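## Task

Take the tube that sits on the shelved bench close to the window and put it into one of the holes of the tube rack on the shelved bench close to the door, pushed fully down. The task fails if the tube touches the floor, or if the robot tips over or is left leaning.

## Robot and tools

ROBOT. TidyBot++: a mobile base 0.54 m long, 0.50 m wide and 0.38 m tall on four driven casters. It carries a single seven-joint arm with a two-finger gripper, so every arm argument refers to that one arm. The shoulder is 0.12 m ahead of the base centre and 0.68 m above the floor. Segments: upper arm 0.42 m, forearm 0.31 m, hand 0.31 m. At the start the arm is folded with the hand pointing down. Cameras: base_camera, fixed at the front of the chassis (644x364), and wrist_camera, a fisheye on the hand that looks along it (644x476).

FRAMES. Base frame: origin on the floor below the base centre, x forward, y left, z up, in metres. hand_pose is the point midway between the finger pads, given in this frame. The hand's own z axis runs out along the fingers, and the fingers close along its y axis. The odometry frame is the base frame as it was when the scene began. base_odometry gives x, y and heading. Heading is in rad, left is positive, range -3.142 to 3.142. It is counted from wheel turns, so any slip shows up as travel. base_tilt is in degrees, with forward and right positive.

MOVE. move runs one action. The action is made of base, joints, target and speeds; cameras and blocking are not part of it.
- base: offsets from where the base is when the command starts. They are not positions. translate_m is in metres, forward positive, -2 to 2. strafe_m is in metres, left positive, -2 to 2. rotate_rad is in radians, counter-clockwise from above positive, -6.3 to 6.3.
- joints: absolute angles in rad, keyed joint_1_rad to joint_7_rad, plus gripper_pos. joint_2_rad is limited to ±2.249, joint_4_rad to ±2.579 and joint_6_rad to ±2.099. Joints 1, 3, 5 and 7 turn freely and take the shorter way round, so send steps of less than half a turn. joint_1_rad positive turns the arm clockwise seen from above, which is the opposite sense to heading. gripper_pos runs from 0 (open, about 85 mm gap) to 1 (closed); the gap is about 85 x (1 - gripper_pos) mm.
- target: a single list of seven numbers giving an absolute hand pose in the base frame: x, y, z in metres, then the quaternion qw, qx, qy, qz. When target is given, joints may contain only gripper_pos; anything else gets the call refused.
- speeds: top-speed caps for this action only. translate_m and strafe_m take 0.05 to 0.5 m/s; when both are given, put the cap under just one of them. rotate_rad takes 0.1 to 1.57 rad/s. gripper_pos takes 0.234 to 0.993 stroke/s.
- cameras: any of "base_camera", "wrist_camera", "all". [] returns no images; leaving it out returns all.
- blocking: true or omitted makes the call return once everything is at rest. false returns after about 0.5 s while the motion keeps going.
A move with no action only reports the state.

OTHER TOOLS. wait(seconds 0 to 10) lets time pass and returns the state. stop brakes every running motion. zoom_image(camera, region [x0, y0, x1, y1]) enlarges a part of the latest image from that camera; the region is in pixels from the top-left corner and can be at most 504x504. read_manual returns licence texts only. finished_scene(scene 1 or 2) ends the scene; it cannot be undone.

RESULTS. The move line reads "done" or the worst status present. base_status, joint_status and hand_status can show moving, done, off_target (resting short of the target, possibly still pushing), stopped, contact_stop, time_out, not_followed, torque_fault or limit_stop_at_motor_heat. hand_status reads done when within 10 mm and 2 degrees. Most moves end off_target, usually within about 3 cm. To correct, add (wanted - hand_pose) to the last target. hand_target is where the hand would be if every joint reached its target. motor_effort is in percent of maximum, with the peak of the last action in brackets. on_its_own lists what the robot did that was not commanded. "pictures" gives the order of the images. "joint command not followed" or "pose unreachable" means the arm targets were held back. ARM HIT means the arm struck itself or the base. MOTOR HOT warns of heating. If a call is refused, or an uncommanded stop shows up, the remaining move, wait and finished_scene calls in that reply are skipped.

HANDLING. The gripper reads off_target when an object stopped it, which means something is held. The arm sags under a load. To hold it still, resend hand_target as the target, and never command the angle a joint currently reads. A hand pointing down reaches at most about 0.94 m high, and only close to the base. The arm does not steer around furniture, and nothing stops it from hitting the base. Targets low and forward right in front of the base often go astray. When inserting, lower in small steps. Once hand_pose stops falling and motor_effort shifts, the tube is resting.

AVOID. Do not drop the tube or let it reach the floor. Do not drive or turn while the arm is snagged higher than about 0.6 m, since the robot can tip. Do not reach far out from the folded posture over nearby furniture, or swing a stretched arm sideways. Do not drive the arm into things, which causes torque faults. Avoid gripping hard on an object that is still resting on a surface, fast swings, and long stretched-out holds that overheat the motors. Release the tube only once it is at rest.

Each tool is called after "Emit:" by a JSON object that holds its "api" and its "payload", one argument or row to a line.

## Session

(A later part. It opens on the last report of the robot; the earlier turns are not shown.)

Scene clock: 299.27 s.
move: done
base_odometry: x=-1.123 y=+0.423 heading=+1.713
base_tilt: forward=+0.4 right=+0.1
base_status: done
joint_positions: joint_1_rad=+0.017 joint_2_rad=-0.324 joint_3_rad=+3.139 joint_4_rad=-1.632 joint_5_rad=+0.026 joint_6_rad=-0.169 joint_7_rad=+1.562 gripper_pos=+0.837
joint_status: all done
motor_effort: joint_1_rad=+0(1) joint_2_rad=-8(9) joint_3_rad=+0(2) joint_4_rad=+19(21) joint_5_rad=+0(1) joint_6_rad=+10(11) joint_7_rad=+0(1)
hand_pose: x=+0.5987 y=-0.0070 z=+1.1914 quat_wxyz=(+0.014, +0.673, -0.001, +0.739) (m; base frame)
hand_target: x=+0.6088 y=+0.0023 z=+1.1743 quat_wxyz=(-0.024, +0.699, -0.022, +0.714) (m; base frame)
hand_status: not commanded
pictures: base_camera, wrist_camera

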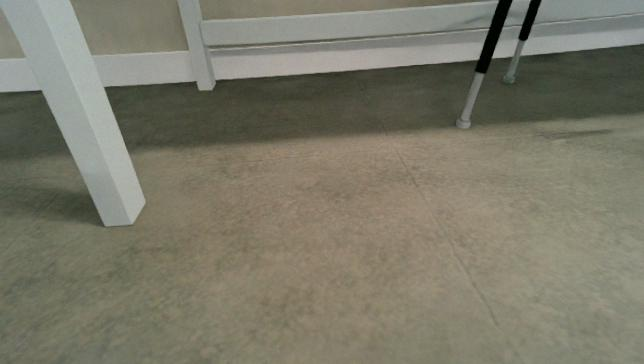

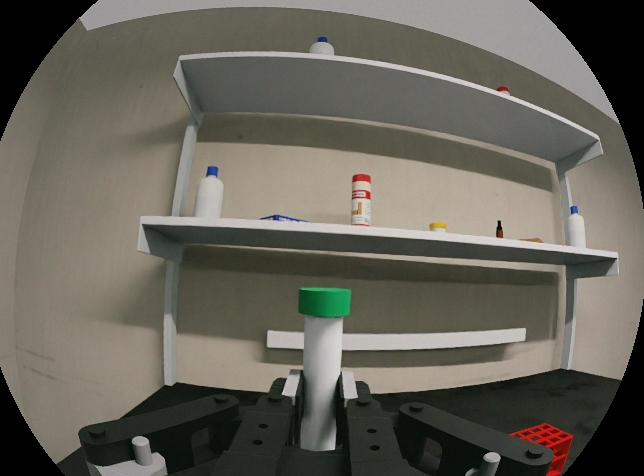

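Emit:
{"api": "move", "payload": {
  "base": {"rotate_rad": 0.19},
  "joints": {"joint_2_rad":-0.3,"joint_4_rad":-1.6,"joint_6_rad":-0.75},
  "cameras": []
}}

Emit:
{"api": "move", "payload": {
  "base": {"translate_m":0.2,"strafe_m": -0.21}
}}

Scene clock: 320.60 s.
move: done
base_odometry: x=-1.123 y=+0.423 heading=+1.904
base_tilt: forward=+0.4 right=+0.2
base_status: done
joint_positions: joint_1_rad=+0.015 joint_2_rad=-0.315 joint_3_rad=+3.136 joint_4_rad=-1.623 joint_5_rad=+0.026 joint_6_rad=-0.672 joint_7_rad=+1.562 gripper_pos=+0.837
joint_status: all done
motor_effort: joint_1_rad=+0(2) joint_2_rad=-7(10) joint_3_rad=+0(3) joint_4_rad=+19(21) joint_5_rad=+0(1) joint_6_rad=+9(10) joint_7_rad=+0(1)
hand_pose: x=+0.5777 y=-0.0074 z=+1.0402 quat_wxyz=(+0.013, +0.836, -0.003, +0.549) (m; base frame)
hand_target: x=+0.5738 y=+0.0022 z=+1.0243 quat_wxyz=(-0.017, +0.854, -0.027, +0.519) (m; base frame)
hand_status: not commanded
pictures: none
No camera images: "cameras" was empty.

Scene clock: 322.47 s.
move: done
base_odometry: x=-0.990 y=+0.681 heading=+1.904
base_tilt: forward=+0.4 right=+0.2
base_status: done
joint_positions: joint_1_rad=+0.015 joint_2_rad=-0.307 joint_3_rad=+3.140 joint_4_rad=-1.623 joint_5_rad=+0.026 joint_6_rad=-0.673 joint_7_rad=+1.562 gripper_pos=+0.837
joint_status: not commanded
motor_effort: joint_1_rad=+0(1) joint_2_rad=-7(11) joint_3_rad=-1(2) joint_4_rad=+19(19) joint_5_rad=+0(1) joint_6_rad=+9(9) joint_7_rad=+0(1)
hand_pose: x=+0.5804 y=-0.0098 z=+1.0361 quat_wxyz=(+0.014, +0.838, -0.005, +0.545) (m; base frame)
hand_target: x=+0.5738 y=+0.0022 z=+1.0243 quat_wxyz=(-0.017, +0.854, -0.027, +0.519) (m; base frame)
hand_status: not commanded
pictures: base_camera, wrist_camera

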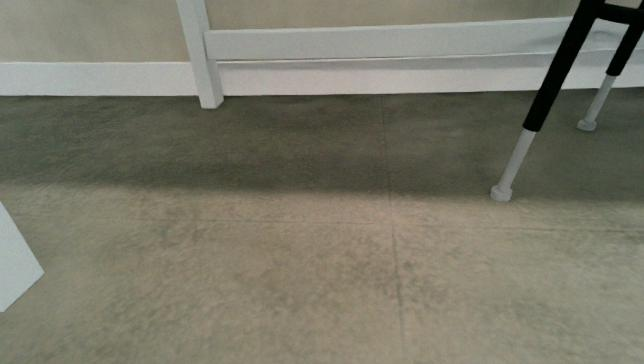

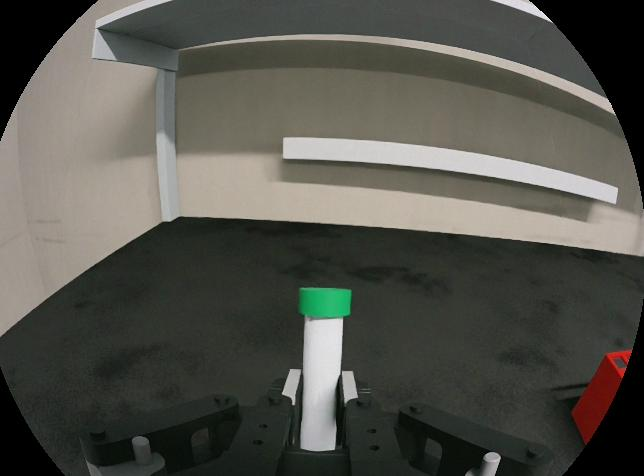

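Emit:
{"api": "move", "payload": {
  "base": {"translate_m":-0.2,"strafe_m": -0.5}
}}

Scene clock: 332.60 s.
move: done
base_odometry: x=-0.452 y=+0.655 heading=+1.904
base_tilt: forward=+0.4 right=+0.2
base_status: done
joint_positions: joint_1_rad=+0.015 joint_2_rad=-0.307 joint_3_rad=+3.142 joint_4_rad=-1.623 joint_5_rad=+0.026 joint_6_rad=-0.673 joint_7_rad=+1.562 gripper_pos=+0.837
joint_status: not commanded
motor_effort: joint_1_rad=+0(1) joint_2_rad=-8(10) joint_3_rad=-1(2) joint_4_rad=+18(19) joint_5_rad=+0(1) joint_6_rad=+9(9) joint_7_rad=+1(1)
hand_pose: x=+0.5804 y=-0.0110 z=+1.0361 quat_wxyz=(+0.014, +0.838, -0.006, +0.545) (m; base frame)
hand_target: x=+0.5738 y=+0.0022 z=+1.0243 quat_wxyz=(-0.017, +0.854, -0.027, +0.519) (m; base frame)
hand_status: not commanded
pictures: base_camera, wrist_camera

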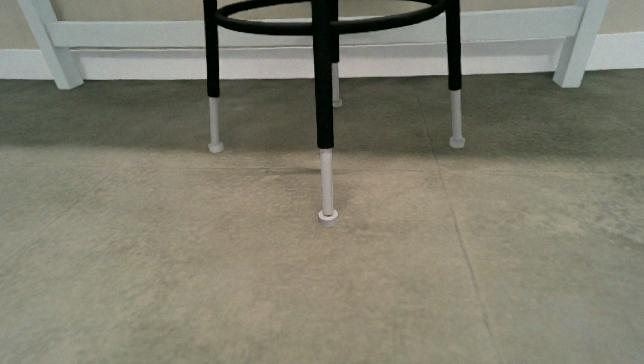

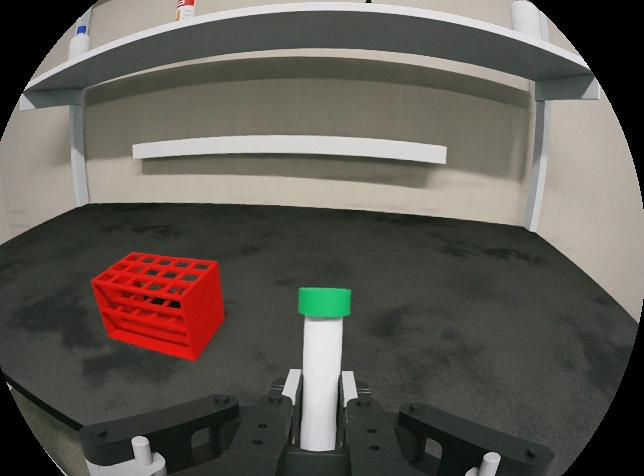

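Emit:
{"api": "move", "payload": {
  "base": {"strafe_m": 0.25},
  "joints": {"joint_1_rad":0,"joint_2_rad":-0.15,"joint_3_rad":3.14,"joint_4_rad":-1.78,"joint_5_rad":0,"joint_6_rad":-0.3,"joint_7_rad":1.51}
}}

Scene clock: 378.80 s.
move: done
base_odometry: x=-0.688 y=+0.573 heading=+1.905
base_tilt: forward=+0.4 right=+0.1
base_status: done
joint_positions: joint_1_rad=+0.015 joint_2_rad=-0.180 joint_3_rad=+3.139 joint_4_rad=-1.748 joint_5_rad=+0.026 joint_6_rad=-0.353 joint_7_rad=+1.562 gripper_pos=+0.837
joint_status: all done
motor_effort: joint_1_rad=-1(3) joint_2_rad=-10(14) joint_3_rad=-1(3) joint_4_rad=+16(19) joint_5_rad=+0(2) joint_6_rad=+6(10) joint_7_rad=+0(1)
hand_pose: x=+0.6504 y=-0.0077 z=+0.9898 quat_wxyz=(+0.012, +0.819, -0.001, +0.573) (m; base frame)
hand_target: x=+0.6613 y=+0.0023 z=+0.9698 quat_wxyz=(-0.018, +0.822, -0.024, +0.569) (m; base frame)
hand_status: not commanded
pictures: base_camera, wrist_camera

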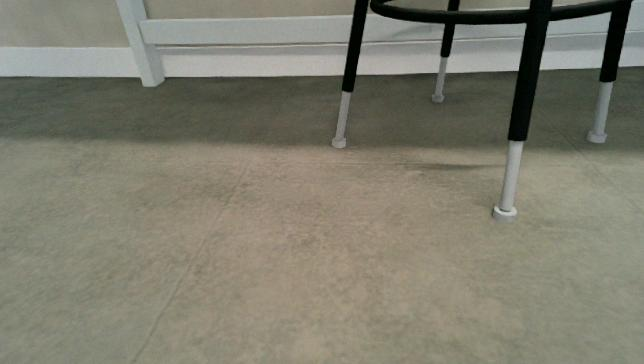

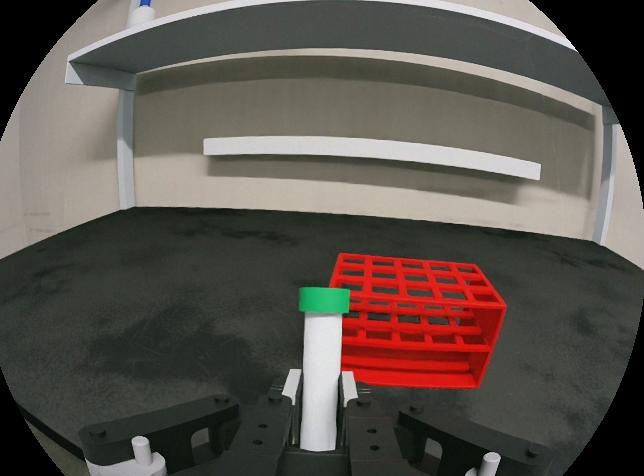

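Emit:
{"api": "move", "payload": {
  "base": {"translate_m":0.1,"strafe_m": -0.1},
  "joints": {"joint_1_rad":0,"joint_2_rad":-0.08,"joint_3_rad":3.14,"joint_4_rad":-1.8,"joint_5_rad":-0.02,"joint_6_rad":0.27,"joint_7_rad":1.51},
  "cameras": ["wrist_camera"]
}}

Scene clock: 407.43 s.
move: done
base_odometry: x=-0.626 y=+0.701 heading=+1.905
base_tilt: forward=+0.5 right=+0.1
base_status: done
joint_positions: joint_1_rad=+0.015 joint_2_rad=-0.099 joint_3_rad=+3.143 joint_4_rad=-1.792 joint_5_rad=+0.022 joint_6_rad=+0.197 joint_7_rad=+1.562 gripper_pos=+0.837
joint_status: all done
motor_effort: joint_1_rad=+0(2) joint_2_rad=-14(18) joint_3_rad=+0(2) joint_4_rad=+19(21) joint_5_rad=+0(1) joint_6_rad=+9(11) joint_7_rad=+0(1)
hand_pose: x=+0.6998 y=-0.0065 z=+1.0856 quat_wxyz=(+0.009, +0.680, +0.001, +0.733) (m; base frame)
hand_target: x=+0.7053 y=+0.0007 z=+1.0920 quat_wxyz=(-0.029, +0.663, -0.028, +0.748) (m; base frame)
hand_status: not commanded
pictures: wrist_camera

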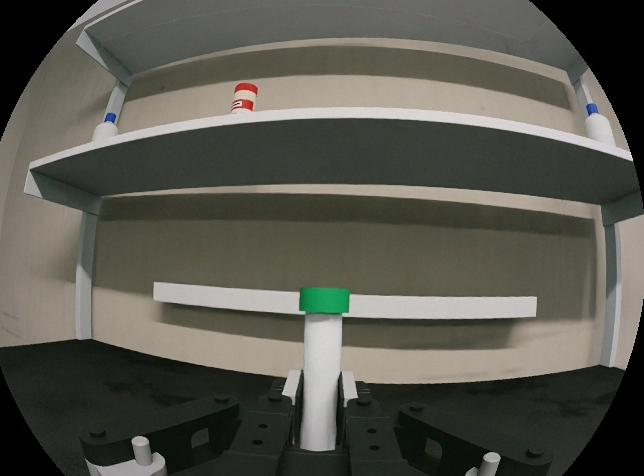

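Emit:
{"api": "move", "payload": {
  "joints": {"joint_1_rad":0,"joint_2_rad":-0.08,"joint_3_rad":3.14,"joint_4_rad":-1.8,"joint_5_rad":-0.04,"joint_6_rad":-0.45,"joint_7_rad":1.51},
  "cameras": ["wrist_camera"]
}}

Emit:
{"api": "zoom_image", "payload": {
  "camera": "wrist_camera",
  "region": [220, 180, 520, 420]
}}

Scene clock: 421.03 s.
move: off_target
base_odometry: x=-0.626 y=+0.701 heading=+1.905
base_tilt: forward=+0.4 right=+0.2
base_status: not commanded
joint_positions: joint_1_rad=+0.015 joint_2_rad=-0.170 joint_3_rad=+3.143 joint_4_rad=-1.673 joint_5_rad=+0.005 joint_6_rad=-0.232 joint_7_rad=+1.562 gripper_pos=+0.837
joint_status: joint_4_rad off_target (ended at -1.673, target -1.800); joint_6_rad off_target (ended at -0.232, target -0.450); the others done
motor_effort: joint_1_rad=+0(1) joint_2_rad=+2(16) joint_3_rad=-1(1) joint_4_rad=-3(20) joint_5_rad=+0(1) joint_6_rad=-13(14) joint_7_rad=+0(1)
hand_pose: x=+0.6683 y=-0.0077 z=+1.0671 quat_wxyz=(+0.004, +0.763, -0.008, +0.647) (m; base frame)
hand_target: x=+0.6533 y=+0.0077 z=+0.8791 quat_wxyz=(-0.031, +0.883, -0.038, +0.466) (m; base frame)
hand_status: not commanded
pictures: wrist_camera

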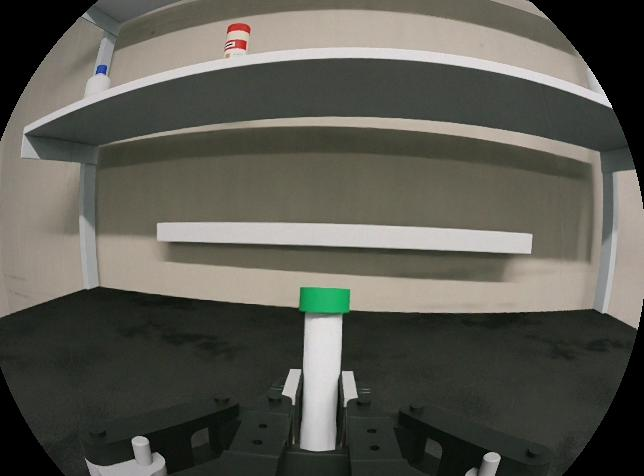

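Scaled by 1.680.

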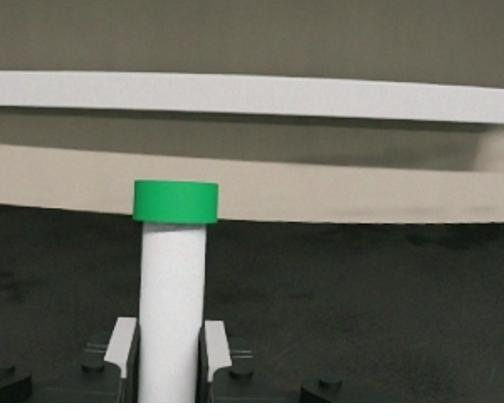

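Emit:
{"api": "move", "payload": {
  "joints": {"joint_1_rad":0,"joint_2_rad":-0.35,"joint_3_rad":3.14,"joint_4_rad":-1.6,"joint_5_rad":-0.04,"joint_6_rad":-0.1,"joint_7_rad":1.51},
  "cameras": []
}}

Emit:
{"api": "move", "payload": {
  "base": {"translate_m":-0.15},
  "joints": {"joint_6_rad":-0.8}
}}

Scene clock: 432.20 s.
move: done
base_odometry: x=-0.626 y=+0.701 heading=+1.905
base_tilt: forward=+0.4 right=+0.2
base_status: not commanded
joint_positions: joint_1_rad=+0.015 joint_2_rad=-0.351 joint_3_rad=+3.143 joint_4_rad=-1.620 joint_5_rad=+0.004 joint_6_rad=-0.163 joint_7_rad=+1.562 gripper_pos=+0.837
joint_status: all done
motor_effort: joint_1_rad=-1(1) joint_2_rad=-7(15) joint_3_rad=+0(2) joint_4_rad=+19(22) joint_5_rad=+0(2) joint_6_rad=+9(13) joint_7_rad=+0(1)
hand_pose: x=+0.5826 y=-0.0063 z=+1.2137 quat_wxyz=(+0.004, +0.656, -0.007, +0.755) (m; base frame)
hand_target: x=+0.5768 y=+0.0036 z=+1.2444 quat_wxyz=(-0.041, +0.624, -0.029, +0.780) (m; base frame)
hand_status: not commanded
pictures: none
No camera images: "cameras" was empty.

Scene clock: 433.63 s.
move: done
base_odometry: x=-0.577 y=+0.559 heading=+1.905
base_tilt: forward=+0.4 right=+0.1
base_status: done
joint_positions: joint_1_rad=+0.015 joint_2_rad=-0.356 joint_3_rad=+3.142 joint_4_rad=-1.618 joint_5_rad=+0.004 joint_6_rad=-0.734 joint_7_rad=+1.562 gripper_pos=+0.837
joint_status: all done
motor_effort: joint_1_rad=+0(1) joint_2_rad=-7(11) joint_3_rad=+0(1) joint_4_rad=+18(20) joint_5_rad=+0(1) joint_6_rad=+9(11) joint_7_rad=+0(1)
hand_pose: x=+0.5552 y=-0.0062 z=+1.0434 quat_wxyz=(+0.003, +0.840, -0.010, +0.542) (m; base frame)
hand_target: x=+0.5492 y=+0.0111 z=+1.0328 quat_wxyz=(-0.035, +0.854, -0.030, +0.518) (m; base frame)
hand_status: not commanded
pictures: base_camera, wrist_camera

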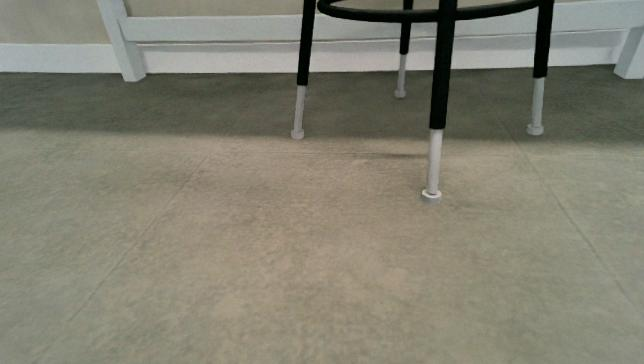

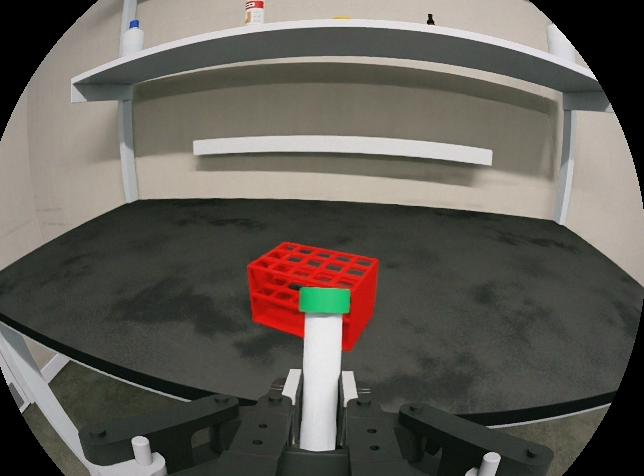

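Emit:
{"api": "move", "payload": {
  "base": {"rotate_rad":-0.46},
  "joints": {"joint_2_rad":-0.45,"joint_4_rad":-1.55,"joint_6_rad":-0.85},
  "cameras": []
}}

Emit:
{"api": "move", "payload": {
  "base": {"strafe_m":0.333},
  "cameras": ["wrist_camera"]
}}

Emit:
{"api": "zoom_image", "payload": {
  "camera": "wrist_camera",
  "region": [170, 220, 470, 420]
}}

Scene clock: 476.23 s.
move: done
base_odometry: x=-0.577 y=+0.559 heading=+1.446
base_tilt: forward=+0.5 right=+0.1
base_status: done
joint_positions: joint_1_rad=+0.015 joint_2_rad=-0.443 joint_3_rad=+3.144 joint_4_rad=-1.577 joint_5_rad=+0.000 joint_6_rad=-0.772 joint_7_rad=+1.562 gripper_pos=+0.837
joint_status: all done
motor_effort: joint_1_rad=+0(1) joint_2_rad=-3(9) joint_3_rad=+0(2) joint_4_rad=+18(19) joint_5_rad=+0(1) joint_6_rad=+9(10) joint_7_rad=+0(1)
hand_pose: x=+0.5174 y=-0.0059 z=+1.0927 quat_wxyz=(+0.002, +0.815, -0.011, +0.579) (m; base frame)
hand_target: x=+0.5052 y=+0.0115 z=+1.0882 quat_wxyz=(-0.037, +0.827, -0.027, +0.560) (m; base frame)
hand_status: not commanded
pictures: none
No camera images: "cameras" was empty.

Scene clock: 478.23 s.
move: done
base_odometry: x=-0.908 y=+0.601 heading=+1.445
base_tilt: forward=+0.4 right=+0.1
base_status: done
joint_positions: joint_1_rad=+0.015 joint_2_rad=-0.443 joint_3_rad=+3.138 joint_4_rad=-1.577 joint_5_rad=-0.002 joint_6_rad=-0.772 joint_7_rad=+1.562 gripper_pos=+0.837
joint_status: not commanded
motor_effort: joint_1_rad=+0(1) joint_2_rad=-3(4) joint_3_rad=+0(3) joint_4_rad=+18(18) joint_5_rad=+0(1) joint_6_rad=+9(10) joint_7_rad=+0(1)
hand_pose: x=+0.5174 y=-0.0023 z=+1.0927 quat_wxyz=(+0.000, +0.815, -0.008, +0.579) (m; base frame)
hand_target: x=+0.5052 y=+0.0115 z=+1.0882 quat_wxyz=(-0.037, +0.827, -0.027, +0.560) (m; base frame)
hand_status: not commanded
pictures: wrist_camera

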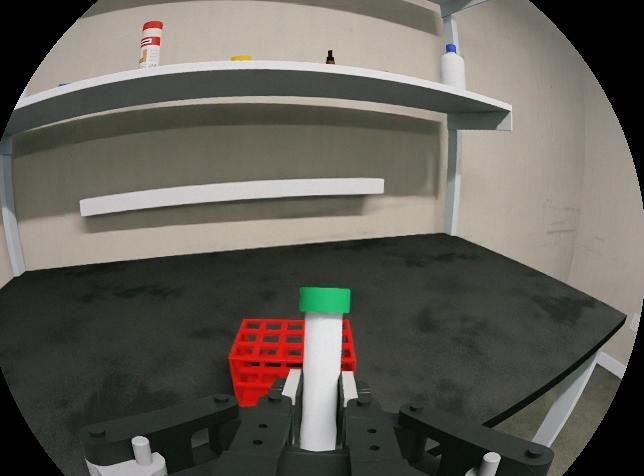

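Scaled by 1.680.

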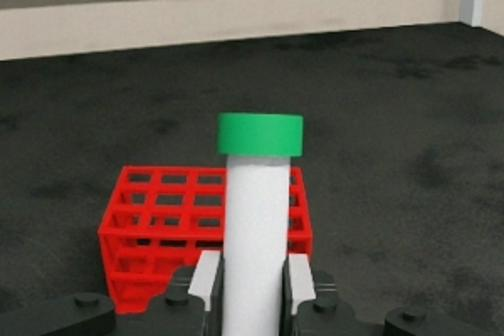

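Emit:
{"api": "move", "payload": {
  "joints": {"joint_1_rad":-0.005,"joint_2_rad":-0.17,"joint_3_rad":3.14,"joint_4_rad":-1.73,"joint_5_rad":-0.02,"joint_6_rad":0.09,"joint_7_rad":1.51},
  "cameras": ["wrist_camera"]
}}

Scene clock: 505.60 s.
move: done
base_odometry: x=-0.908 y=+0.601 heading=+1.445
base_tilt: forward=+0.4 right=+0.2
base_status: not commanded
joint_positions: joint_1_rad=+0.015 joint_2_rad=-0.181 joint_3_rad=+3.138 joint_4_rad=-1.720 joint_5_rad=-0.002 joint_6_rad=+0.012 joint_7_rad=+1.562 gripper_pos=+0.837
joint_status: all done
motor_effort: joint_1_rad=+0(1) joint_2_rad=-13(15) joint_3_rad=+0(1) joint_4_rad=+19(21) joint_5_rad=+0(2) joint_6_rad=+9(10) joint_7_rad=+0(1)
hand_pose: x=+0.6685 y=-0.0047 z=+1.1189 quat_wxyz=(+0.000, +0.692, -0.007, +0.722) (m; base frame)
hand_target: x=+0.6718 y=+0.0045 z=+1.1312 quat_wxyz=(-0.032, +0.670, -0.025, +0.741) (m; base frame)
hand_status: not commanded
pictures: wrist_camera

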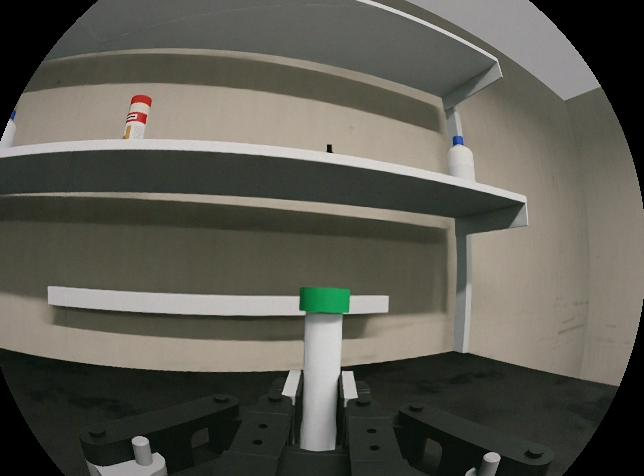

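Emit:
{"api": "move", "payload": {
  "joints": {"joint_2_rad":-0.175,"joint_4_rad":-1.832,"joint_6_rad":0.199},
  "cameras": []
}}

Emit:
{"api": "move", "payload": {
  "joints": {"joint_2_rad":-0.165,"joint_4_rad":-1.892,"joint_6_rad":0.265}
}}

Scene clock: 516.43 s.
move: done
base_odometry: x=-0.908 y=+0.601 heading=+1.445
base_tilt: forward=+0.4 right=+0.1
base_status: not commanded
joint_positions: joint_1_rad=+0.015 joint_2_rad=-0.181 joint_3_rad=+3.138 joint_4_rad=-1.824 joint_5_rad=-0.002 joint_6_rad=+0.122 joint_7_rad=+1.562 gripper_pos=+0.837
joint_status: all done
motor_effort: joint_1_rad=+0(1) joint_2_rad=-13(15) joint_3_rad=+0(1) joint_4_rad=+19(21) joint_5_rad=+0(0) joint_6_rad=+9(10) joint_7_rad=+0(1)
hand_pose: x=+0.6678 y=-0.0048 z=+1.0886 quat_wxyz=(+0.001, +0.689, -0.008, +0.725) (m; base frame)
hand_target: x=+0.6682 y=+0.0038 z=+1.1041 quat_wxyz=(-0.031, +0.666, -0.026, +0.745) (m; base frame)
hand_status: not commanded
pictures: none
No camera images: "cameras" was empty.

Scene clock: 517.50 s.
move: done
base_odometry: x=-0.908 y=+0.601 heading=+1.445
base_tilt: forward=+0.5 right=+0.1
base_status: not commanded
joint_positions: joint_1_rad=+0.015 joint_2_rad=-0.181 joint_3_rad=+3.138 joint_4_rad=-1.884 joint_5_rad=-0.002 joint_6_rad=+0.191 joint_7_rad=+1.562 gripper_pos=+0.837
joint_status: all done
motor_effort: joint_1_rad=+0(1) joint_2_rad=-12(14) joint_3_rad=-1(1) joint_4_rad=+19(20) joint_5_rad=+0(0) joint_6_rad=+9(12) joint_7_rad=+0(1)
hand_pose: x=+0.6657 y=-0.0048 z=+1.0727 quat_wxyz=(+0.001, +0.686, -0.008, +0.728) (m; base frame)
hand_target: x=+0.6698 y=+0.0034 z=+1.0817 quat_wxyz=(-0.030, +0.667, -0.026, +0.744) (m; base frame)
hand_status: not commanded
pictures: base_camera, wrist_camera

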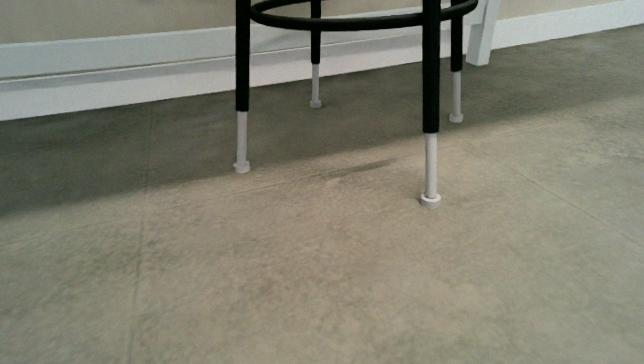

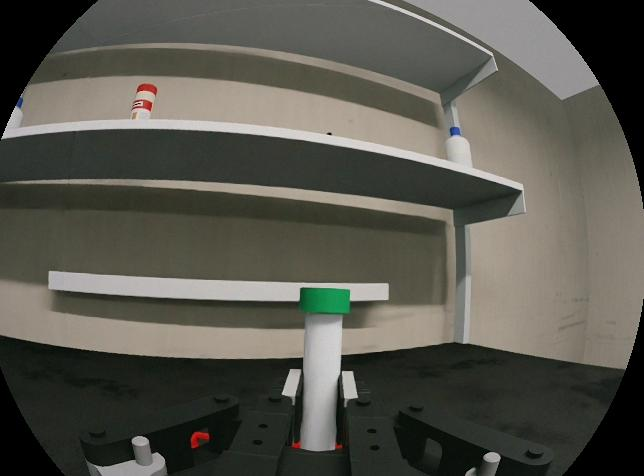

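Emit:
{"api": "zoom_image", "payload": {
  "camera": "wrist_camera",
  "region": [180, 360, 460, 476]
}}

Scaled by 1.800.

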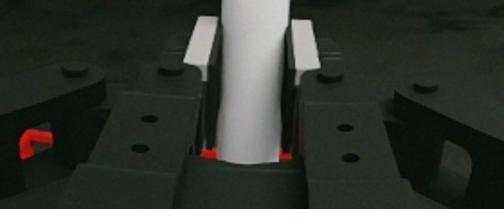

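Emit:
{"api": "move", "payload": {
  "joints": {"joint_2_rad":-0.19,"joint_4_rad":-1.95,"joint_6_rad":0.29},
  "cameras": ["wrist_camera"]
}}

Emit:
{"api": "zoom_image", "payload": {
  "camera": "wrist_camera",
  "region": [180, 360, 460, 476]
}}

Scene clock: 533.67 s.
move: done
base_odometry: x=-0.908 y=+0.601 heading=+1.445
base_tilt: forward=+0.5 right=+0.1
base_status: not commanded
joint_positions: joint_1_rad=+0.015 joint_2_rad=-0.181 joint_3_rad=+3.138 joint_4_rad=-1.942 joint_5_rad=-0.002 joint_6_rad=+0.217 joint_7_rad=+1.562 gripper_pos=+0.837
joint_status: all done
motor_effort: joint_1_rad=+0(1) joint_2_rad=-12(14) joint_3_rad=-1(1) joint_4_rad=+19(20) joint_5_rad=+0(0) joint_6_rad=+9(11) joint_7_rad=+0(1)
hand_pose: x=+0.6629 y=-0.0048 z=+1.0452 quat_wxyz=(+0.001, +0.697, -0.008, +0.717) (m; base frame)
hand_target: x=+0.6580 y=+0.0032 z=+1.0672 quat_wxyz=(-0.030, +0.670, -0.027, +0.741) (m; base frame)
hand_status: not commanded
pictures: wrist_camera

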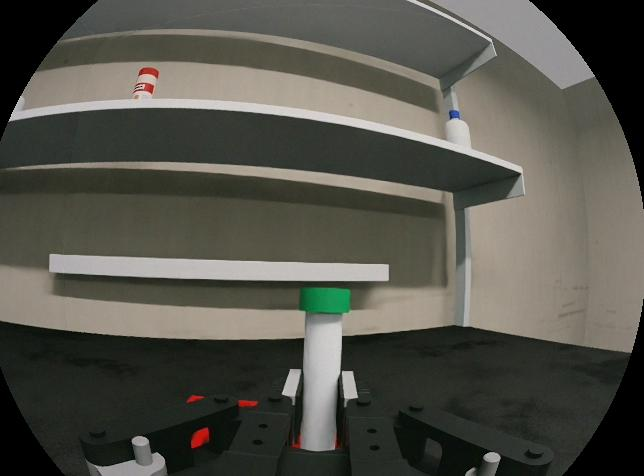

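Scaled by 1.800.

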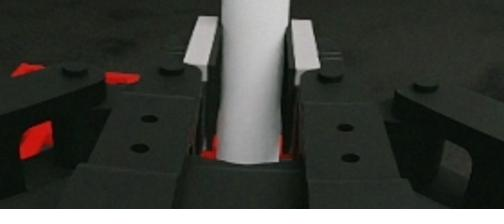

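Emit:
{"api": "move", "payload": {
  "joints": {"joint_2_rad":-0.165,"joint_4_rad":-2.01,"joint_6_rad":0.39},
  "cameras": ["wrist_camera"]
}}

Emit:
{"api": "zoom_image", "payload": {
  "camera": "wrist_camera",
  "region": [180, 360, 460, 476]
}}

Scene clock: 545.13 s.
move: done
base_odometry: x=-0.908 y=+0.601 heading=+1.445
base_tilt: forward=+0.4 right=+0.2
base_status: not commanded
joint_positions: joint_1_rad=+0.015 joint_2_rad=-0.181 joint_3_rad=+3.138 joint_4_rad=-2.001 joint_5_rad=-0.002 joint_6_rad=+0.317 joint_7_rad=+1.562 gripper_pos=+0.837
joint_status: all done
motor_effort: joint_1_rad=+0(1) joint_2_rad=-12(13) joint_3_rad=-1(1) joint_4_rad=+19(20) joint_5_rad=+0(0) joint_6_rad=+9(10) joint_7_rad=+0(0)
hand_pose: x=+0.6584 y=-0.0048 z=+1.0394 quat_wxyz=(+0.001, +0.683, -0.008, +0.731) (m; base frame)
hand_target: x=+0.6617 y=+0.0026 z=+1.0477 quat_wxyz=(-0.029, +0.664, -0.027, +0.746) (m; base frame)
hand_status: not commanded
pictures: wrist_camera

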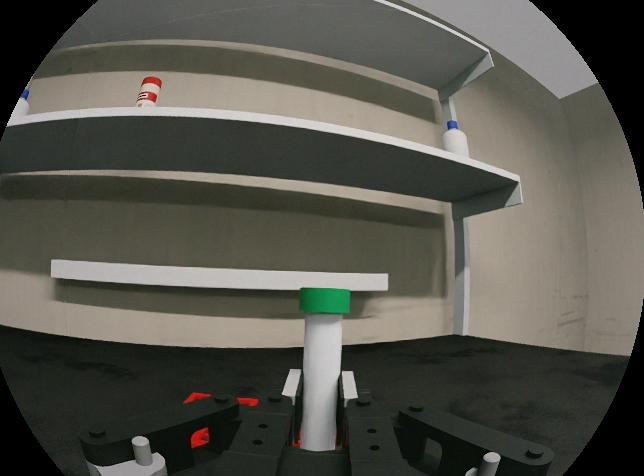

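Scaled by 1.800.

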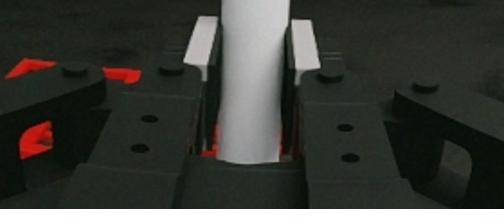

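Emit:
{"api": "move", "payload": {
  "joints": {"joint_2_rad":-0.125,"joint_4_rad":-2.036,"joint_6_rad":0.42},
  "cameras": ["wrist_camera"]
}}

Emit:
{"api": "zoom_image", "payload": {
  "camera": "wrist_camera",
  "region": [180, 360, 460, 476]
}}

Scene clock: 554.57 s.
move: done
base_odometry: x=-0.908 y=+0.601 heading=+1.445
base_tilt: forward=+0.4 right=+0.2
base_status: not commanded
joint_positions: joint_1_rad=+0.015 joint_2_rad=-0.146 joint_3_rad=+3.138 joint_4_rad=-2.025 joint_5_rad=-0.002 joint_6_rad=+0.350 joint_7_rad=+1.562 gripper_pos=+0.837
joint_status: all done
motor_effort: joint_1_rad=+0(1) joint_2_rad=-13(15) joint_3_rad=+0(1) joint_4_rad=+19(20) joint_5_rad=+0(0) joint_6_rad=+9(10) joint_7_rad=+0(1)
hand_pose: x=+0.6683 y=-0.0050 z=+1.0154 quat_wxyz=(+0.001, +0.692, -0.008, +0.721) (m; base frame)
hand_target: x=+0.6732 y=+0.0025 z=+1.0192 quat_wxyz=(-0.029, +0.678, -0.027, +0.734) (m; base frame)
hand_status: not commanded
pictures: wrist_camera

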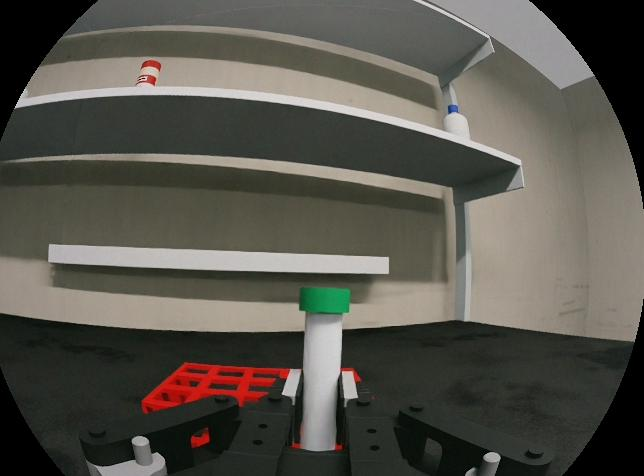

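Scaled by 1.800.

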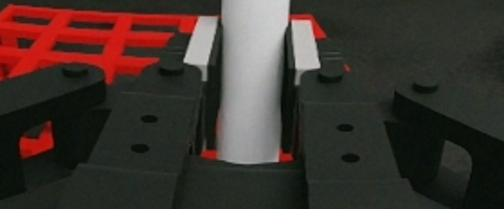

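Emit:
{"api": "move", "payload": {
  "joints": {"joint_2_rad":-0.19,"joint_4_rad":-1.732,"joint_6_rad":0.1},
  "cameras": ["wrist_camera"]
}}

Emit:
{"api": "move", "payload": {
  "joints": {"joint_2_rad":-0.45,"joint_4_rad":-1.55,"joint_6_rad":-0.85},
  "cameras": ["wrist_camera"]
}}

Emit:
{"api": "zoom_image", "payload": {
  "camera": "wrist_camera",
  "region": [170, 220, 470, 420]
}}

Scene clock: 574.63 s.
move: done
base_odometry: x=-0.908 y=+0.601 heading=+1.445
base_tilt: forward=+0.4 right=+0.2
base_status: not commanded
joint_positions: joint_1_rad=+0.015 joint_2_rad=-0.174 joint_3_rad=+3.138 joint_4_rad=-1.762 joint_5_rad=-0.002 joint_6_rad=+0.181 joint_7_rad=+1.562 gripper_pos=+0.837
joint_status: all done
motor_effort: joint_1_rad=+0(1) joint_2_rad=-12(15) joint_3_rad=+0(1) joint_4_rad=+20(20) joint_5_rad=+0(1) joint_6_rad=+10(11) joint_7_rad=+0(1)
hand_pose: x=+0.6674 y=-0.0048 z=+1.1420 quat_wxyz=(+0.001, +0.646, -0.007, +0.763) (m; base frame)
hand_target: x=+0.6624 y=+0.0044 z=+1.1440 quat_wxyz=(-0.032, +0.660, -0.025, +0.750) (m; base frame)
hand_status: not commanded
pictures: wrist_camera

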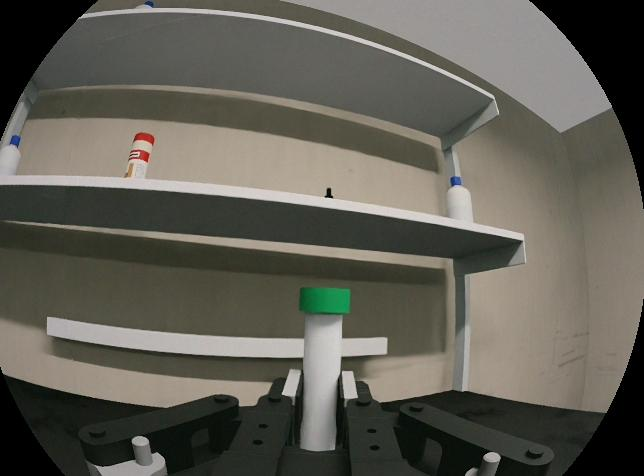

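Scene clock: 576.47 s.
move: done
base_odometry: x=-0.908 y=+0.601 heading=+1.445
base_tilt: forward=+0.4 right=+0.1
base_status: not commanded
joint_positions: joint_1_rad=+0.015 joint_2_rad=-0.447 joint_3_rad=+3.138 joint_4_rad=-1.581 joint_5_rad=-0.002 joint_6_rad=-0.767 joint_7_rad=+1.562 gripper_pos=+0.837
joint_status: all done
motor_effort: joint_1_rad=+0(1) joint_2_rad=-3(15) joint_3_rad=+0(1) joint_4_rad=+18(21) joint_5_rad=+0(1) joint_6_rad=+9(10) joint_7_rad=+0(1)
hand_pose: x=+0.5164 y=-0.0023 z=+1.0932 quat_wxyz=(+0.000, +0.814, -0.008, +0.581) (m; base frame)
hand_target: x=+0.5052 y=+0.0088 z=+1.0881 quat_wxyz=(-0.028, +0.827, -0.024, +0.561) (m; base frame)
hand_status: not commanded
pictures: wrist_camera

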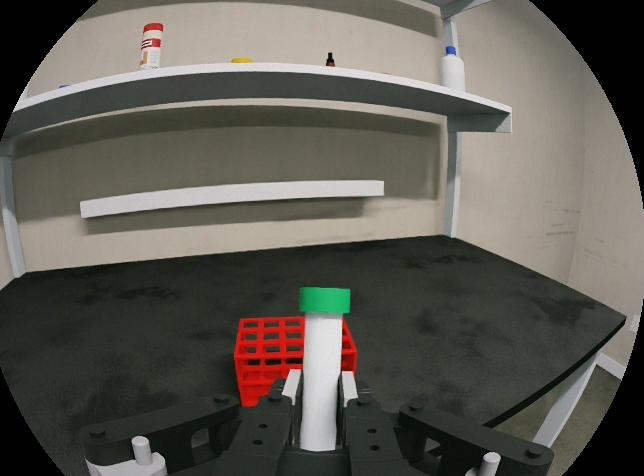

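Scaled by 1.680.

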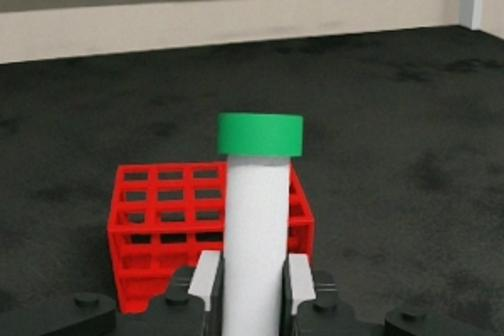

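Emit:
{"api": "move", "payload": {
  "joints": {"joint_2_rad":-0.45,"joint_4_rad":-1.4,"joint_6_rad":-1.5},
  "base": {"strafe_m":-0.06},
  "cameras": ["wrist_camera"]
}}

Emit:
{"api": "zoom_image", "payload": {
  "camera": "wrist_camera",
  "region": [150, 130, 450, 330]
}}

Scene clock: 623.27 s.
move: done
base_odometry: x=-0.848 y=+0.593 heading=+1.446
base_tilt: forward=+0.4 right=+0.2
base_status: done
joint_positions: joint_1_rad=+0.015 joint_2_rad=-0.447 joint_3_rad=+3.142 joint_4_rad=-1.431 joint_5_rad=-0.002 joint_6_rad=-1.422 joint_7_rad=+1.562 gripper_pos=+0.837
joint_status: all done
motor_effort: joint_1_rad=+0(1) joint_2_rad=-1(4) joint_3_rad=+0(2) joint_4_rad=+16(19) joint_5_rad=+0(1) joint_6_rad=+7(9) joint_7_rad=+0(1)
hand_pose: x=+0.4079 y=-0.0023 z=+1.0047 quat_wxyz=(+0.000, +0.933, -0.011, +0.360) (m; base frame)
hand_target: x=+0.3901 y=+0.0095 z=+1.0038 quat_wxyz=(-0.021, +0.940, -0.023, +0.338) (m; base frame)
hand_status: not commanded
pictures: wrist_camera

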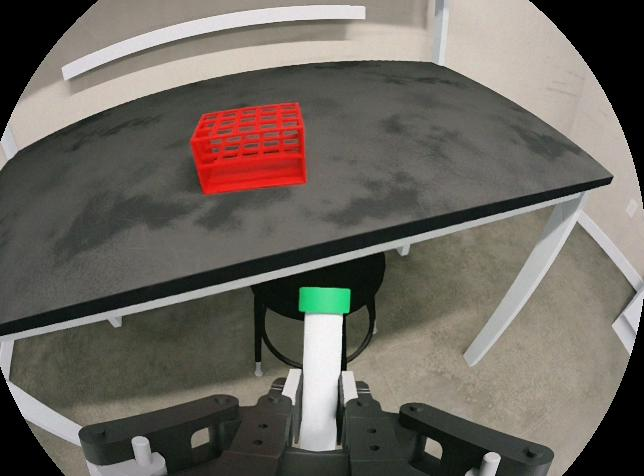

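Scaled by 1.680.

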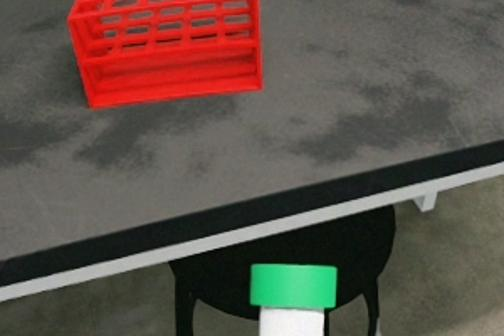

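Emit:
{"api": "move", "payload": {
  "joints": {"joint_2_rad":-0.19,"joint_4_rad":-1.732,"joint_6_rad":0.13},
  "cameras": []
}}

Emit:
{"api": "move", "payload": {
  "base": {"strafe_m":0.06},
  "joints": {"joint_2_rad":-0.165,"joint_4_rad":-1.832,"joint_6_rad":0.199},
  "cameras": []
}}

Emit:
{"api": "move", "payload": {
  "joints": {"joint_2_rad":-0.15,"joint_4_rad":-1.95,"joint_6_rad":0.33},
  "cameras": []
}}

Emit:
{"api": "move", "payload": {
  "joints": {"joint_2_rad":-0.125,"joint_4_rad":-2.036,"joint_6_rad":0.42},
  "cameras": ["wrist_camera"]
}}

Scene clock: 657.33 s.
move: done
base_odometry: x=-0.848 y=+0.593 heading=+1.446
base_tilt: forward=+0.5 right=+0.1
base_status: not commanded
joint_positions: joint_1_rad=+0.015 joint_2_rad=-0.208 joint_3_rad=+3.142 joint_4_rad=-1.719 joint_5_rad=-0.002 joint_6_rad=+0.052 joint_7_rad=+1.562 gripper_pos=+0.837
joint_status: all done
motor_effort: joint_1_rad=+0(1) joint_2_rad=-12(14) joint_3_rad=+0(1) joint_4_rad=+19(20) joint_5_rad=+0(1) joint_6_rad=+10(10) joint_7_rad=+0(1)
hand_pose: x=+0.6552 y=-0.0065 z=+1.1470 quat_wxyz=(+0.001, +0.666, -0.008, +0.745) (m; base frame)
hand_target: x=+0.6611 y=+0.0042 z=+1.1533 quat_wxyz=(-0.032, +0.648, -0.025, +0.760) (m; base frame)
hand_status: not commanded
pictures: none
No camera images: "cameras" was empty.

Scene clock: 658.53 s.
move: done
base_odometry: x=-0.908 y=+0.601 heading=+1.445
base_tilt: forward=+0.4 right=+0.2
base_status: done
joint_positions: joint_1_rad=+0.013 joint_2_rad=-0.184 joint_3_rad=+3.137 joint_4_rad=-1.825 joint_5_rad=-0.002 joint_6_rad=+0.124 joint_7_rad=+1.562 gripper_pos=+0.837
joint_status: all done
motor_effort: joint_1_rad=+0(1) joint_2_rad=-13(15) joint_3_rad=+0(2) joint_4_rad=+20(21) joint_5_rad=+0(1) joint_6_rad=+9(10) joint_7_rad=+0(1)
hand_pose: x=+0.6664 y=-0.0030 z=+1.0903 quat_wxyz=(-0.001, +0.688, -0.006, +0.726) (m; base frame)
hand_target: x=+0.6724 y=+0.0039 z=+1.0986 quat_wxyz=(-0.031, +0.669, -0.026, +0.742) (m; base frame)
hand_status: not commanded
pictures: none
No camera images: "cameras" was empty.

Scene clock: 659.80 s.
move: done
base_odometry: x=-0.908 y=+0.601 heading=+1.445
base_tilt: forward=+0.4 right=+0.1
base_status: not commanded
joint_positions: joint_1_rad=+0.013 joint_2_rad=-0.172 joint_3_rad=+3.137 joint_4_rad=-1.941 joint_5_rad=-0.002 joint_6_rad=+0.253 joint_7_rad=+1.562 gripper_pos=+0.837
joint_status: all done
motor_effort: joint_1_rad=+0(1) joint_2_rad=-13(14) joint_3_rad=+0(1) joint_4_rad=+19(20) joint_5_rad=+0(0) joint_6_rad=+9(11) joint_7_rad=+0(1)
hand_pose: x=+0.6659 y=-0.0031 z=+1.0515 quat_wxyz=(+0.000, +0.687, -0.006, +0.726) (m; base frame)
hand_target: x=+0.6719 y=+0.0031 z=+1.0577 quat_wxyz=(-0.030, +0.670, -0.027, +0.741) (m; base frame)
hand_status: not commanded
pictures: none
No camera images: "cameras" was empty.

Scene clock: 660.97 s.
move: done
base_odometry: x=-0.908 y=+0.601 heading=+1.445
base_tilt: forward=+0.4 right=+0.1
base_status: not commanded
joint_positions: joint_1_rad=+0.013 joint_2_rad=-0.147 joint_3_rad=+3.137 joint_4_rad=-2.028 joint_5_rad=-0.002 joint_6_rad=+0.345 joint_7_rad=+1.562 gripper_pos=+0.837
joint_status: all done
motor_effort: joint_1_rad=+0(1) joint_2_rad=-14(15) joint_3_rad=+0(1) joint_4_rad=+19(20) joint_5_rad=+0(0) joint_6_rad=+10(11) joint_7_rad=+0(1)
hand_pose: x=+0.6679 y=-0.0032 z=+1.0127 quat_wxyz=(+0.000, +0.695, -0.007, +0.719) (m; base frame)
hand_target: x=+0.6732 y=+0.0025 z=+1.0192 quat_wxyz=(-0.029, +0.678, -0.027, +0.734) (m; base frame)
hand_status: not commanded
pictures: wrist_camera

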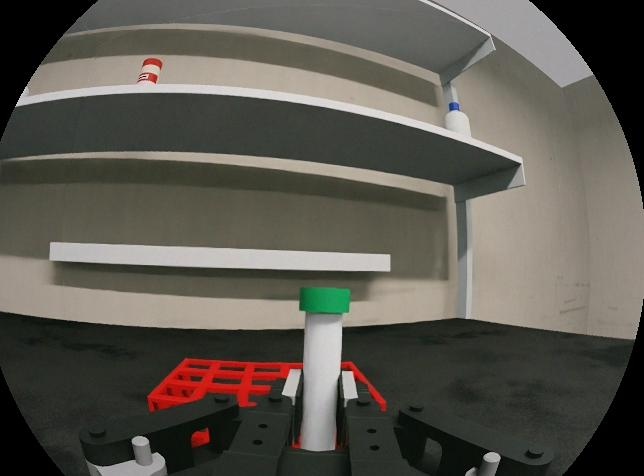

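Emit:
{"api": "move", "payload": {
  "joints": {"joint_2_rad":-0.112,"joint_4_rad":-2.058,"joint_6_rad":0.455},
  "cameras": ["wrist_camera"]
}}

Scene clock: 672.27 s.
move: done
base_odometry: x=-0.908 y=+0.601 heading=+1.445
base_tilt: forward=+0.5 right=+0.1
base_status: not commanded
joint_positions: joint_1_rad=+0.013 joint_2_rad=-0.137 joint_3_rad=+3.137 joint_4_rad=-2.048 joint_5_rad=-0.002 joint_6_rad=+0.385 joint_7_rad=+1.562 gripper_pos=+0.837
joint_status: all done
motor_effort: joint_1_rad=+0(1) joint_2_rad=-13(14) joint_3_rad=+0(1) joint_4_rad=+19(19) joint_5_rad=+0(0) joint_6_rad=+10(10) joint_7_rad=-1(1)
hand_pose: x=+0.6687 y=-0.0033 z=+1.0077 quat_wxyz=(+0.000, +0.691, -0.007, +0.723) (m; base frame)
hand_target: x=+0.6747 y=+0.0023 z=+1.0095 quat_wxyz=(-0.028, +0.678, -0.028, +0.734) (m; base frame)
hand_status: not commanded
pictures: wrist_camera

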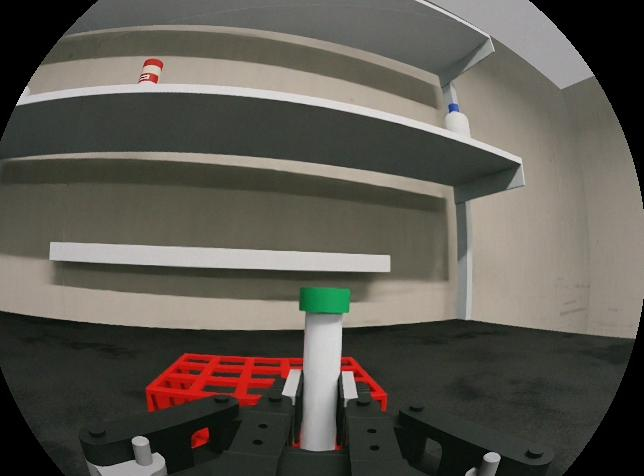

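Emit:
{"api": "move", "payload": {
  "joints": {"joint_2_rad":-0.098,"joint_4_rad":-2.08,"joint_6_rad":0.49},
  "cameras": ["wrist_camera"]
}}

Emit:
{"api": "move", "payload": {
  "joints": {"gripper_pos":0.7},
  "speeds": {"gripper_pos":0.234},
  "cameras": ["wrist_camera"]
}}

Scene clock: 682.27 s.
move: done
base_odometry: x=-0.908 y=+0.601 heading=+1.445
base_tilt: forward=+0.4 right=+0.2
base_status: not commanded
joint_positions: joint_1_rad=+0.013 joint_2_rad=-0.123 joint_3_rad=+3.137 joint_4_rad=-2.070 joint_5_rad=-0.002 joint_6_rad=+0.422 joint_7_rad=+1.562 gripper_pos=+0.837
joint_status: all done
motor_effort: joint_1_rad=-1(1) joint_2_rad=-13(15) joint_3_rad=+0(1) joint_4_rad=+18(19) joint_5_rad=+0(0) joint_6_rad=+9(10) joint_7_rad=+0(0)
hand_pose: x=+0.6706 y=-0.0033 z=+0.9984 quat_wxyz=(+0.000, +0.691, -0.007, +0.723) (m; base frame)
hand_target: x=+0.6763 y=+0.0021 z=+0.9994 quat_wxyz=(-0.028, +0.678, -0.028, +0.734) (m; base frame)
hand_status: not commanded
pictures: wrist_camera

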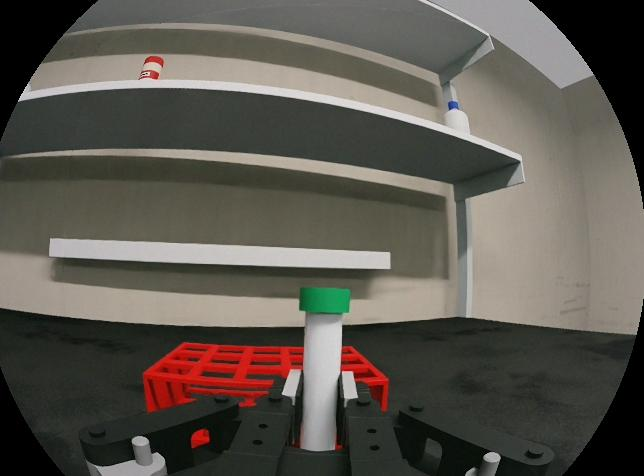

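Scene clock: 683.37 s.
move: done
base_odometry: x=-0.908 y=+0.601 heading=+1.445
base_tilt: forward=+0.4 right=+0.2
base_status: not commanded
joint_positions: joint_1_rad=+0.013 joint_2_rad=-0.123 joint_3_rad=+3.137 joint_4_rad=-2.070 joint_5_rad=-0.002 joint_6_rad=+0.422 joint_7_rad=+1.562 gripper_pos=+0.698
joint_status: all done
motor_effort: joint_1_rad=+0(1) joint_2_rad=-13(14) joint_3_rad=+0(1) joint_4_rad=+18(19) joint_5_rad=+0(0) joint_6_rad=+10(10) joint_7_rad=+0(1)
hand_pose: x=+0.6706 y=-0.0033 z=+0.9984 quat_wxyz=(+0.000, +0.691, -0.007, +0.723) (m; base frame)
hand_target: x=+0.6763 y=+0.0021 z=+0.9994 quat_wxyz=(-0.028, +0.678, -0.028, +0.734) (m; base frame)
hand_status: not commanded
pictures: wrist_camera

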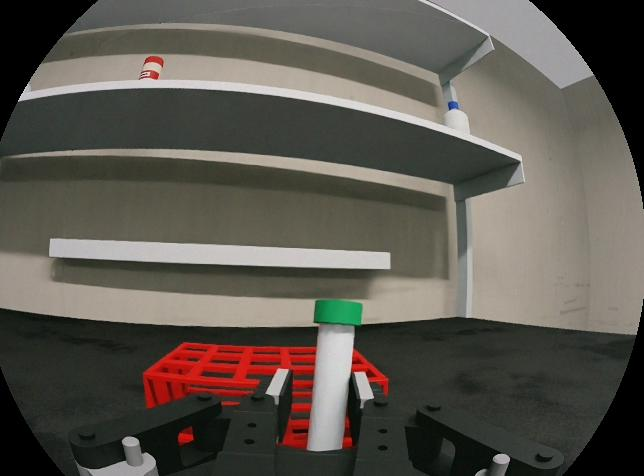

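Emit:
{"api": "zoom_image", "payload": {
  "camera": "wrist_camera",
  "region": [130, 280, 410, 476]
}}

Scaled by 1.800.

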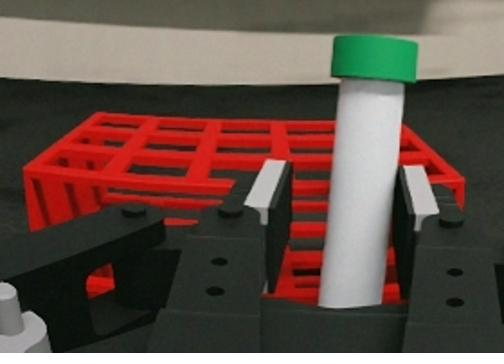

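Emit:
{"api": "move", "payload": {
  "joints": {"joint_2_rad":-0.125,"joint_4_rad":-2.036,"joint_6_rad":0.44},
  "cameras": []
}}

Emit:
{"api": "move", "payload": {
  "joints": {"gripper_pos":0.88},
  "speeds": {"gripper_pos":0.234},
  "cameras": ["wrist_camera"]
}}

Emit:
{"api": "zoom_image", "payload": {
  "camera": "wrist_camera",
  "region": [130, 280, 410, 476]
}}

Scene clock: 715.90 s.
move: done
base_odometry: x=-0.908 y=+0.601 heading=+1.445
base_tilt: forward=+0.4 right=+0.2
base_status: not commanded
joint_positions: joint_1_rad=+0.013 joint_2_rad=-0.123 joint_3_rad=+3.137 joint_4_rad=-2.057 joint_5_rad=-0.002 joint_6_rad=+0.422 joint_7_rad=+1.562 gripper_pos=+0.698
joint_status: all done
motor_effort: joint_1_rad=+0(1) joint_2_rad=-13(15) joint_3_rad=-1(1) joint_4_rad=+18(19) joint_5_rad=+0(0) joint_6_rad=+9(11) joint_7_rad=+0(1)
hand_pose: x=+0.6718 y=-0.0033 z=+1.0063 quat_wxyz=(+0.000, +0.686, -0.007, +0.728) (m; base frame)
hand_target: x=+0.6726 y=+0.0024 z=+1.0254 quat_wxyz=(-0.029, +0.670, -0.027, +0.741) (m; base frame)
hand_status: not commanded
pictures: none
No camera images: "cameras" was empty.

Scene clock: 717.00 s.
move: off_target
base_odometry: x=-0.908 y=+0.601 heading=+1.445
base_tilt: forward=+0.4 right=+0.2
base_status: not commanded
joint_positions: joint_1_rad=+0.013 joint_2_rad=-0.123 joint_3_rad=+3.137 joint_4_rad=-2.057 joint_5_rad=-0.002 joint_6_rad=+0.422 joint_7_rad=+1.562 gripper_pos=+0.838
joint_status: gripper_pos off_target (ended at +0.838, target +0.880)
motor_effort: joint_1_rad=+0(1) joint_2_rad=-13(14) joint_3_rad=-1(1) joint_4_rad=+19(19) joint_5_rad=+0(0) joint_6_rad=+10(10) joint_7_rad=+0(1)
hand_pose: x=+0.6718 y=-0.0033 z=+1.0063 quat_wxyz=(+0.000, +0.686, -0.007, +0.728) (m; base frame)
hand_target: x=+0.6726 y=+0.0024 z=+1.0254 quat_wxyz=(-0.029, +0.670, -0.027, +0.741) (m; base frame)
hand_status: not commanded
pictures: wrist_camera

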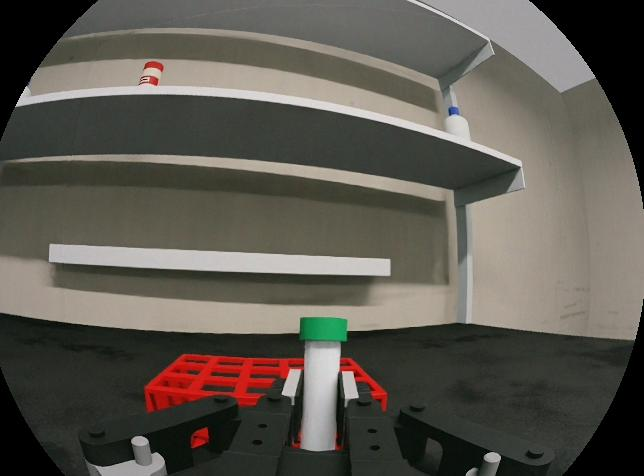

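Scaled by 1.800.

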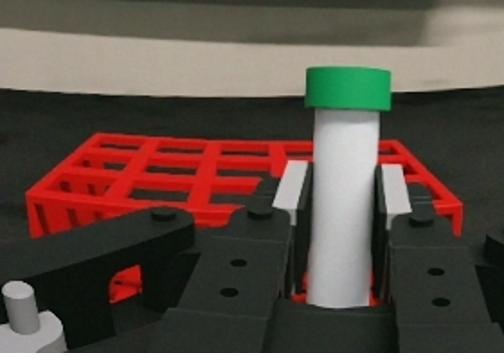

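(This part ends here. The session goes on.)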